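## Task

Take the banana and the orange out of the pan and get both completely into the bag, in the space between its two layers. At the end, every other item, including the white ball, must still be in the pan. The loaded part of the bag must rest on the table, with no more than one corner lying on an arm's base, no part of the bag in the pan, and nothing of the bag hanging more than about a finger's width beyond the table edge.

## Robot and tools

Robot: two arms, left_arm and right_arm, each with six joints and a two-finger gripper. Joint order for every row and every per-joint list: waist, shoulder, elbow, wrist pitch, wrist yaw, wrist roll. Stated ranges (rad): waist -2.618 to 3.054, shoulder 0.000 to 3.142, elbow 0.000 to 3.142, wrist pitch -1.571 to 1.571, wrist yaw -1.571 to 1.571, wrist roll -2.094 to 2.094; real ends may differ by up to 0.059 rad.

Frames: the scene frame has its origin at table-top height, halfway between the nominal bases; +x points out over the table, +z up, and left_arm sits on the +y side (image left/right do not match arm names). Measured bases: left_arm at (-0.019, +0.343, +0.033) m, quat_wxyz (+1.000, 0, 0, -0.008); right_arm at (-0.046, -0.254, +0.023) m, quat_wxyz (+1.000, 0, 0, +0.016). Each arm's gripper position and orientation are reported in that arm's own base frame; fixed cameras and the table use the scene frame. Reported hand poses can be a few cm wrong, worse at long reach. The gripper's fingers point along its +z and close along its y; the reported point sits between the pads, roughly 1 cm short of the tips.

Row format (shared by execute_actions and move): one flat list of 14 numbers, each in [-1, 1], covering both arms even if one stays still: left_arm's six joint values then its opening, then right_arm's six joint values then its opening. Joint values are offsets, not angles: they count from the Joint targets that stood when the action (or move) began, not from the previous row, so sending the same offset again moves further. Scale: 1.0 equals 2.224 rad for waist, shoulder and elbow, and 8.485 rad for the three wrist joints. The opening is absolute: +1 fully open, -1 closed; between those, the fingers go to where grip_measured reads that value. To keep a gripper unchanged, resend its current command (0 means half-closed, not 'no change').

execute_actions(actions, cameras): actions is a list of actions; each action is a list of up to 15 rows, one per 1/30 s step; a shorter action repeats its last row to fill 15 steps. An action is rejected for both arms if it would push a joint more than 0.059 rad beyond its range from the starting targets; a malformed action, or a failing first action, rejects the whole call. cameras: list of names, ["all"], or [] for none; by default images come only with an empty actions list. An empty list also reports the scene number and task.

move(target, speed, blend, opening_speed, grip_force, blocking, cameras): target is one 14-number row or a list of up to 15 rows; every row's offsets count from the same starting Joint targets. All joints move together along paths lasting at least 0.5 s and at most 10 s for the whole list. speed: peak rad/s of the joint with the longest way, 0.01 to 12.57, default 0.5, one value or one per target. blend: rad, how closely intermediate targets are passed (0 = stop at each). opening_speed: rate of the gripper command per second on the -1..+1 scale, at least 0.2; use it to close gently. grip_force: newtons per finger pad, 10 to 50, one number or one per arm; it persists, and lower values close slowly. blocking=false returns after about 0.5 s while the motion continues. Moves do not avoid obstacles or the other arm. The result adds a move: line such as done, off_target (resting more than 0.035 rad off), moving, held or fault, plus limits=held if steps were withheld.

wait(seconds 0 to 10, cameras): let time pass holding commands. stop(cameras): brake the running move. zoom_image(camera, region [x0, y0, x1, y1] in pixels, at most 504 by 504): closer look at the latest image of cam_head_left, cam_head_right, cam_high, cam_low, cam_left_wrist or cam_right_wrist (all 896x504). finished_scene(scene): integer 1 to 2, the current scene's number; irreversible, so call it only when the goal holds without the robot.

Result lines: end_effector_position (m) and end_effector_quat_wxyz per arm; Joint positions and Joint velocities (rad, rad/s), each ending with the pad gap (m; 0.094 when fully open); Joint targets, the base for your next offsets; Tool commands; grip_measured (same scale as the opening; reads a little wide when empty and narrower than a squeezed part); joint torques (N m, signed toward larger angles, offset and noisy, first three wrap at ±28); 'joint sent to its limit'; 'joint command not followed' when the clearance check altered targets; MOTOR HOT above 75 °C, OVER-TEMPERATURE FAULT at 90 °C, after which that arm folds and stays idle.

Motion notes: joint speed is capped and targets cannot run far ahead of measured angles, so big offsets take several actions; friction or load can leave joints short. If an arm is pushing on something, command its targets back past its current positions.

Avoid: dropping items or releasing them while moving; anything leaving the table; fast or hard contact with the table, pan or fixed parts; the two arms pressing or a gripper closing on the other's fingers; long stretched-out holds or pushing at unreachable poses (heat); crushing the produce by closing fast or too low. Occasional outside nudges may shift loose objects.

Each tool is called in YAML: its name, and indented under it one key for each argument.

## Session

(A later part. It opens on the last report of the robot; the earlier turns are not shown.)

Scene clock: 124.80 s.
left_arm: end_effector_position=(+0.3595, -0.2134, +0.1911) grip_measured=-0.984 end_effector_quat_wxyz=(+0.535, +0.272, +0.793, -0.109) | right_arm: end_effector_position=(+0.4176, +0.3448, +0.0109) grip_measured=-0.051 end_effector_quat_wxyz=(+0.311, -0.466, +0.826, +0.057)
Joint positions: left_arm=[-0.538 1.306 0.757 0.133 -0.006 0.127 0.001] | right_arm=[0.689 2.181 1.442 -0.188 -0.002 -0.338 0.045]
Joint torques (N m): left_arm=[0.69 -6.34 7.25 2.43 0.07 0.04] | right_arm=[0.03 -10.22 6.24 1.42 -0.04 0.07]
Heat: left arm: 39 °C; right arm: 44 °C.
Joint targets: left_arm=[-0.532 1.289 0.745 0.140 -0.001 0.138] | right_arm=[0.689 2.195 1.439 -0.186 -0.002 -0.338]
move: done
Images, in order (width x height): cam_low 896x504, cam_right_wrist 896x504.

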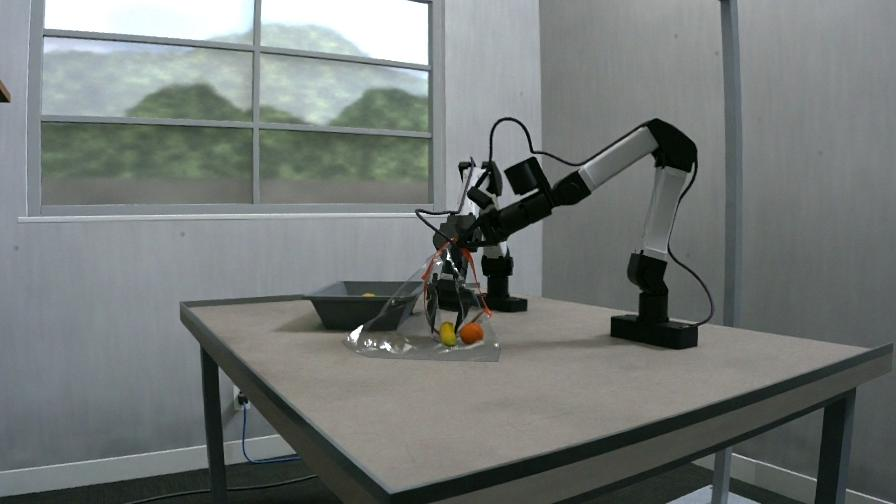

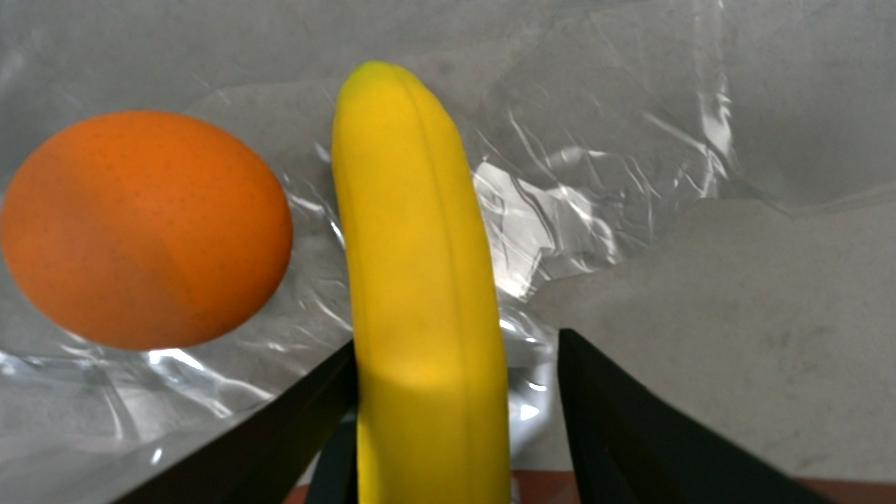

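move:
  target:
    - [0,0,0,0,0,0,-1,0,-0.149,-0.154,0.0013,0,0,-0.05]
    - [0,0,0,0,0,0,-1,-0.12,-0.149,-0.154,0.0013,0,0,-0.05]
  speed: 0.4
  cameras: ["cam_right_wrist","cam_left_wrist","cam_low","cam_head_left"]

zoom_image:
  camera: "cam_low"
  region: [390, 220, 510, 370]

zoom_image:
  camera: "cam_head_left"
  region: [280, 180, 460, 350]

Scene clock: 127.57 s.
left_arm: end_effector_position=(+0.3595, -0.2134, +0.1911) grip_measured=-0.984 end_effector_quat_wxyz=(+0.535, +0.272, +0.793, -0.109) | right_arm: end_effector_position=(+0.4167, +0.1892, +0.0226) grip_measured=-0.051 end_effector_quat_wxyz=(+0.290, -0.356, +0.888, +0.015)
Joint positions: left_arm=[-0.538 1.306 0.757 0.133 -0.006 0.127 0.001] | right_arm=[0.425 1.904 1.102 -0.18 -0.004 -0.336 0.045]
Joint torques (N m): left_arm=[0.72 -6.37 7.25 2.44 0.06 0.04] | right_arm=[-0.14 -12.56 5.74 1.37 -0.02 0.04]
Heat: left arm: 39 °C; right arm: 44 °C.
Joint targets: left_arm=[-0.532 1.289 0.745 0.140 -0.001 0.138] | right_arm=[0.423 1.863 1.097 -0.175 -0.002 -0.338]
move: off_target (right_arm); right_arm: the shoulder is farthest, 0.040 rad from its target
Images, in order (width x height): cam_head_left 896x504, cam_low 896x504, cam_left_wrist 896x504, cam_right_wrist 896x504.

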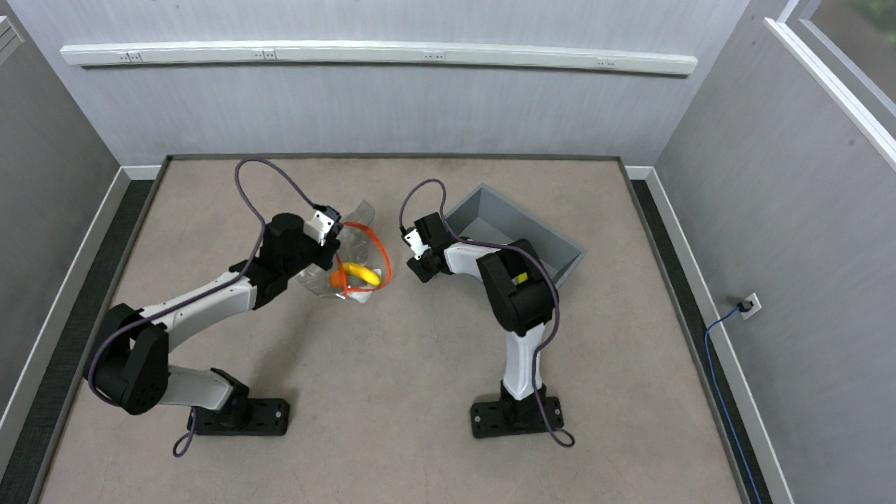

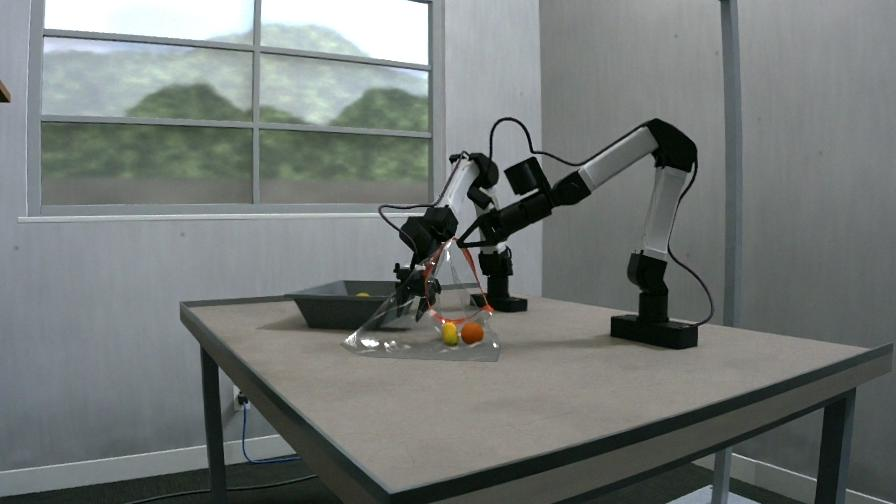

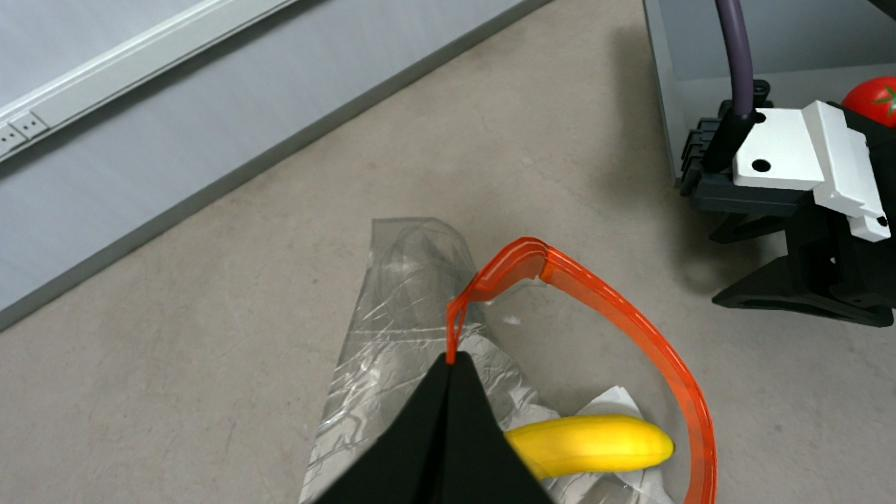

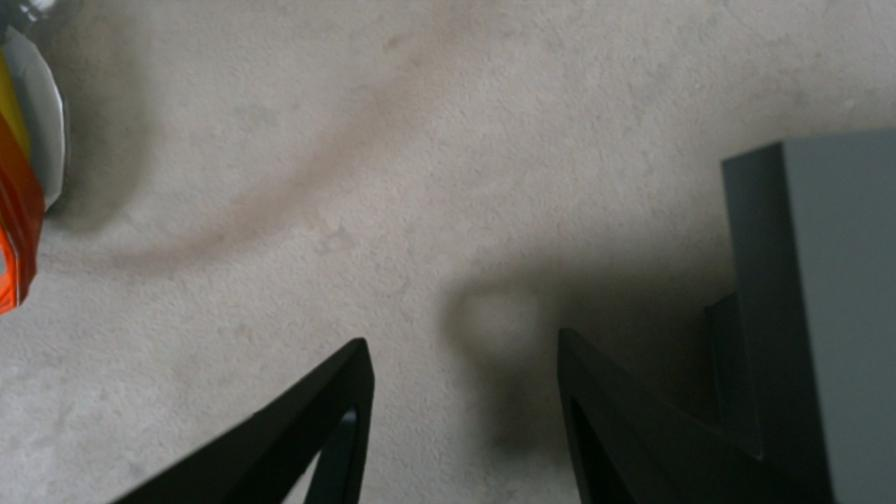

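Scaled by 3.360 from the camera's 896x504 image, which has a finer 1280x720 frame.

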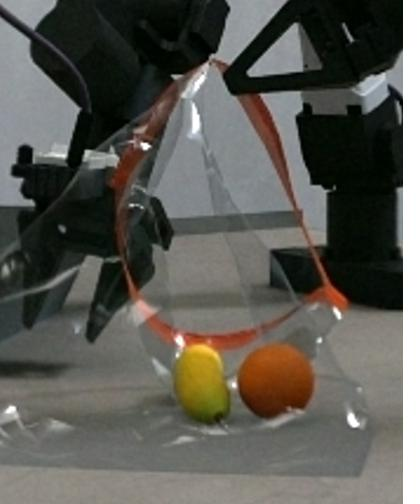

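Scaled by 2.800 from the camera's 896x504 image, which has a finer 1280x720 frame.

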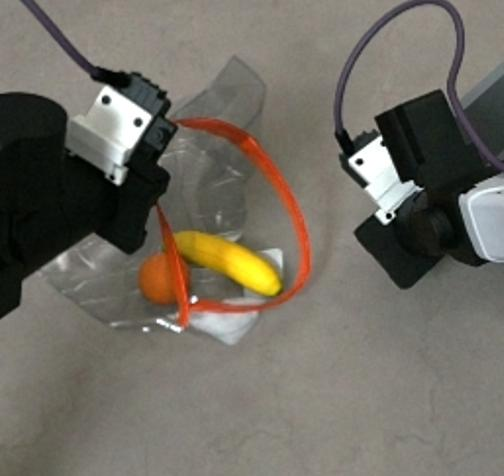

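move:
  target: [0,0,0,0,0,0,-1,-0.1,-0.19,0,0,0,0,-0.05]
  speed: 0.6

move:
  target: [-0.0928,0.2616,0.1065,-0.0223,0,0,-1,-0.06,0,0,0,0,0,-0.05]
  speed: 0.35
  cameras: ["cam_left_wrist","cam_low","cam_head_left"]

zoom_image:
  camera: "cam_head_left"
  region: [280, 180, 460, 350]

Scene clock: 129.80 s.
left_arm: end_effector_position=(+0.3595, -0.2134, +0.1911) grip_measured=-0.984 end_effector_quat_wxyz=(+0.535, +0.272, +0.793, -0.109) | right_arm: end_effector_position=(+0.4424, +0.0929, +0.2153) grip_measured=-0.051 end_effector_quat_wxyz=(+0.488, -0.234, +0.840, -0.029)
Joint positions: left_arm=[-0.538 1.306 0.757 0.133 -0.006 0.127 0.001] | right_arm=[0.205 1.457 1.093 -0.184 -0.006 -0.336 0.045]
Joint torques (N m): left_arm=[0.72 -6.35 7.24 2.44 0.07 0.05] | right_arm=[-0.42 -7.72 7.83 1.87 0 0.05]
Heat: left arm: 39 °C; right arm: 44 °C.
Joint targets: left_arm=[-0.532 1.289 0.745 0.140 -0.001 0.138] | right_arm=[0.200 1.440 1.097 -0.175 -0.002 -0.338]
move: done

Scene clock: 131.90 s.
left_arm: end_effector_position=(+0.3290, -0.2956, +0.0136) grip_measured=-0.984 end_effector_quat_wxyz=(+0.301, +0.396, +0.863, -0.091) | right_arm: end_effector_position=(+0.4508, +0.0339, +0.2153) grip_measured=-0.051 end_effector_quat_wxyz=(+0.485, -0.178, +0.854, -0.062)
Joint positions: left_arm=[-0.734 1.857 0.959 -0.032 -0.006 0.128 0.001] | right_arm=[0.073 1.457 1.093 -0.184 -0.006 -0.336 0.045]
Joint torques (N m): left_arm=[-0.09 -7.57 9.06 1.58 0.06 0.05] | right_arm=[-0.55 -7.86 7.87 1.9 0 0.04]
Heat: left arm: 39 °C; right arm: 44 °C.
Joint targets: left_arm=[-0.738 1.871 0.981 -0.049 -0.001 0.138] | right_arm=[0.067 1.440 1.097 -0.175 -0.002 -0.338]
move: done
Images, in order (width x height): cam_head_left 896x504, cam_low 896x504, cam_left_wrist 896x504.

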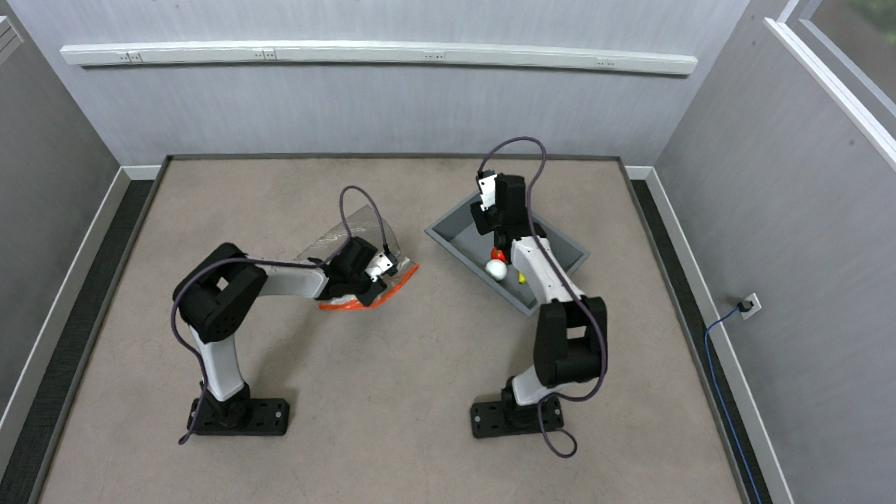

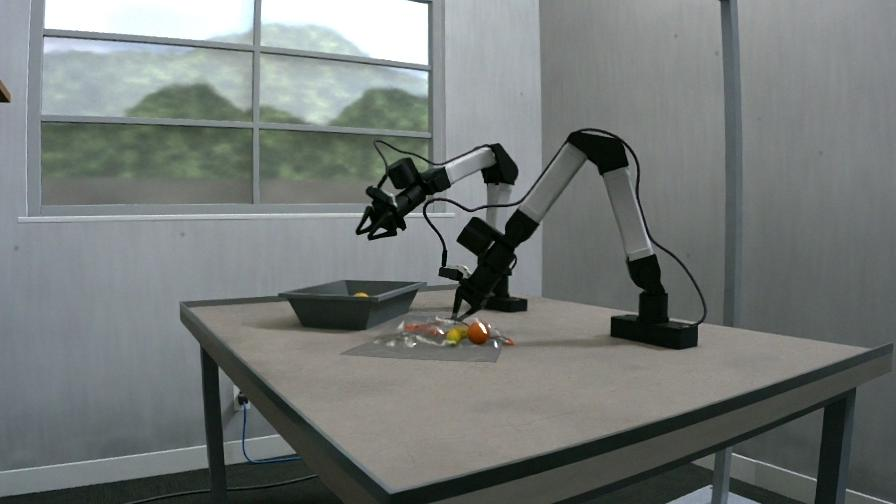

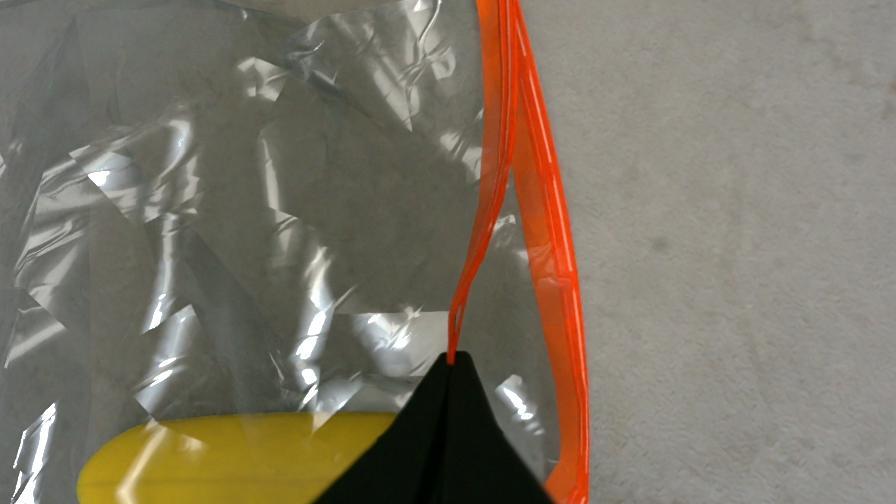

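Scaled by 2.800 from the camera's 896x504 image, which has a finer 1280x720 frame.

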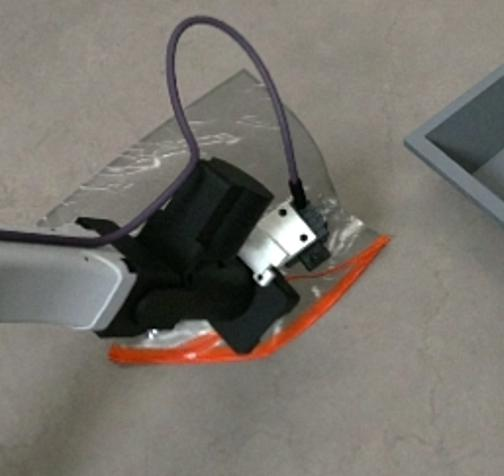

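move:
  target:
    - [0,0.005,-0.008,0,0,0,-1,0,0,0,0,0,0,-0.05]
    - [0,0.005,-0.008,0,0,0,-0.3,0,0,0,0,0,0,-0.05]
    - [0,-0.05,0.02,0,0,0,-0.3,0,0,0,0,0,0,-0.05]
    - [0,-0.16,0.02,0,0,0,-0.3,0,0,0,0,0,0,-0.05]
    - [0.2,-0.18,0.02,0,0,0,-0.3,0,0,0,0,0,0,-0.05]
  opening_speed: 1
  blend: [0,0,0.02,0.03,0]
  speed: [0.3,0.3,0.2,0.4,0.7]
  cameras: ["cam_left_wrist","cam_low","cam_head_left","cam_head_right"]

zoom_image:
  camera: "cam_head_left"
  region: [280, 180, 460, 350]

zoom_image:
  camera: "cam_low"
  region: [330, 270, 530, 390]

Scene clock: 136.17 s.
left_arm: end_effector_position=(+0.4385, -0.1317, +0.1890) grip_measured=-0.302 end_effector_quat_wxyz=(+0.495, +0.181, +0.849, -0.039) | right_arm: end_effector_position=(+0.4508, +0.0339, +0.2153) grip_measured=-0.051 end_effector_quat_wxyz=(+0.485, -0.178, +0.854, -0.062)
Joint positions: left_arm=[-0.293 1.493 1.004 -0.042 -0.004 0.128 0.033] | right_arm=[0.073 1.457 1.093 -0.184 -0.006 -0.336 0.045]
Joint torques (N m): left_arm=[0.27 -8.51 10.65 2.19 0.04 0.03] | right_arm=[-0.54 -7.84 7.87 1.9 0 0.04]
Heat: left arm: 38 °C; right arm: 44 °C.
Joint targets: left_arm=[-0.293 1.470 1.026 -0.049 0.000 0.138] | right_arm=[0.067 1.440 1.097 -0.175 -0.002 -0.338]
move: done
Images, in order (width x height): cam_head_left 896x504, cam_head_right 896x504, cam_low 896x504, cam_left_wrist 896x504.

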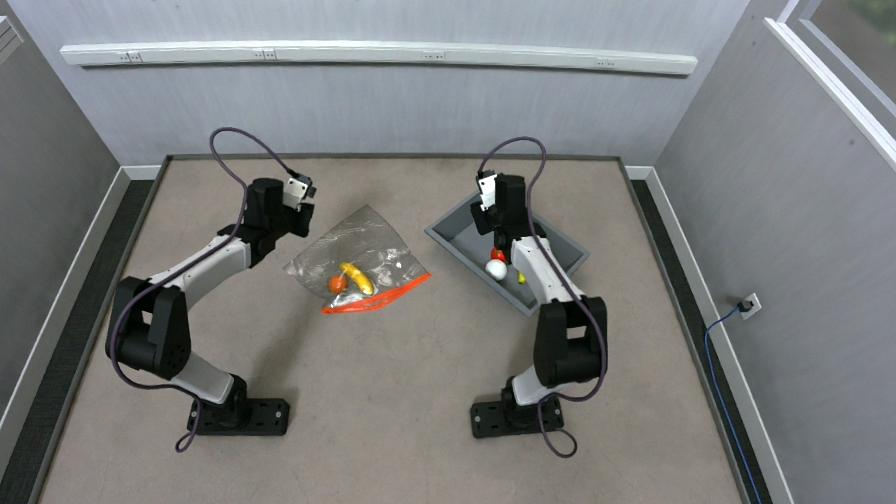

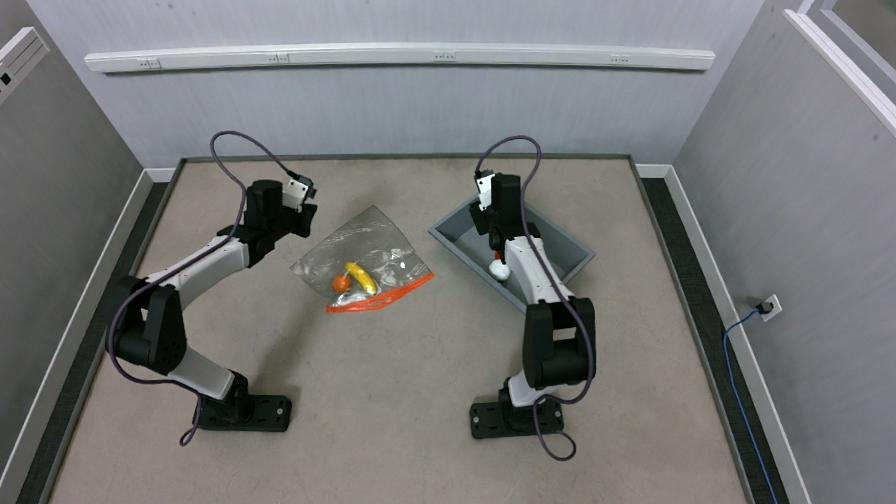

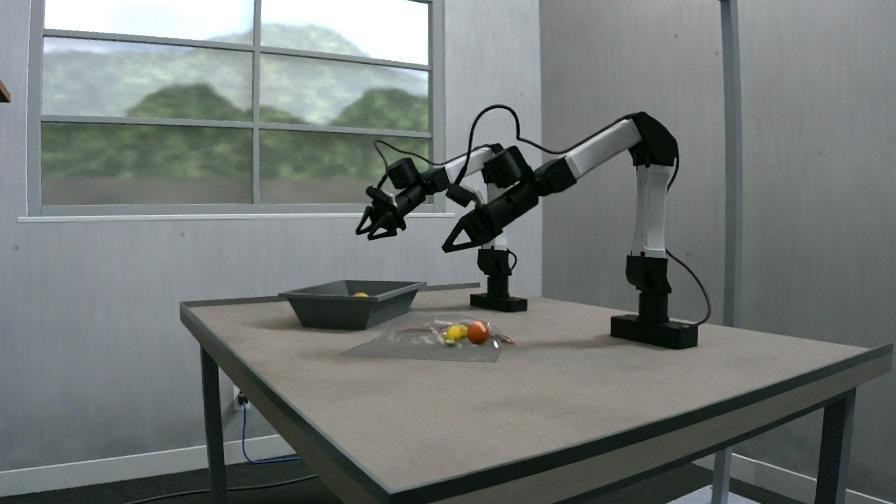

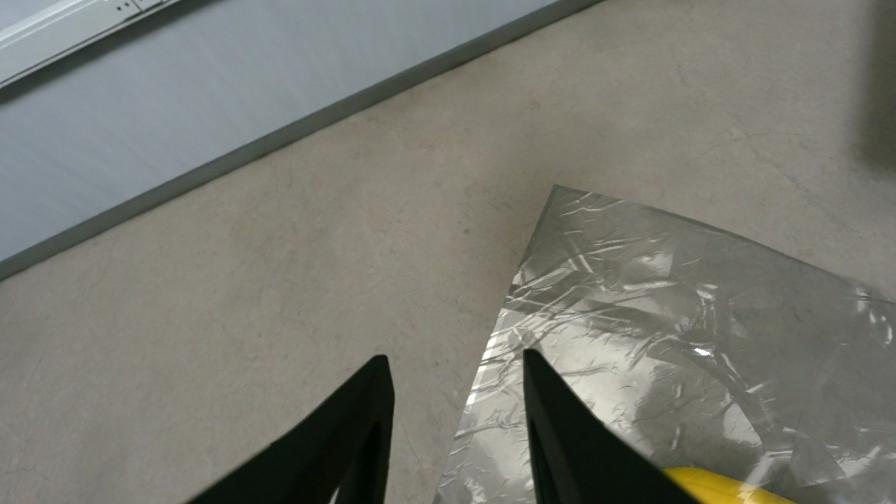

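Scaled by 2.800 from the camera's 896x504 image, which has a finer 1280x720 frame.

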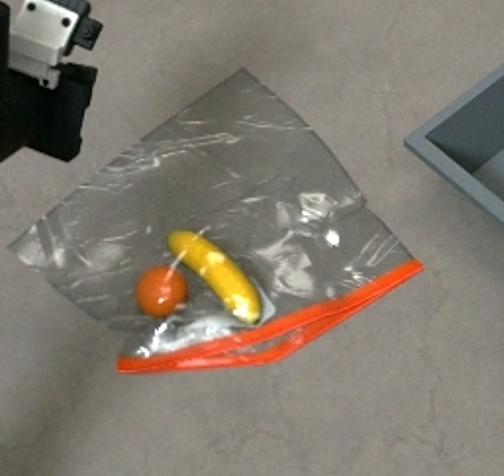

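Scaled by 2.520 from the camera's 896x504 image, which has a finer 1280x720 frame.

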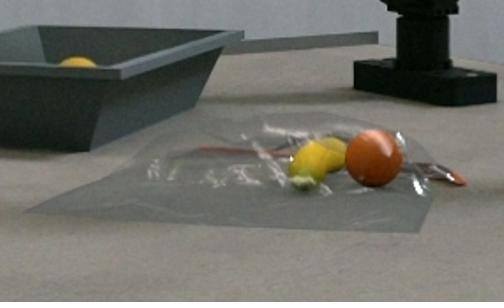

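Both items are inside the closed bag, and everything else is in the pan.

finished_scene:
  scene: 2

The scene is finished: the task was done.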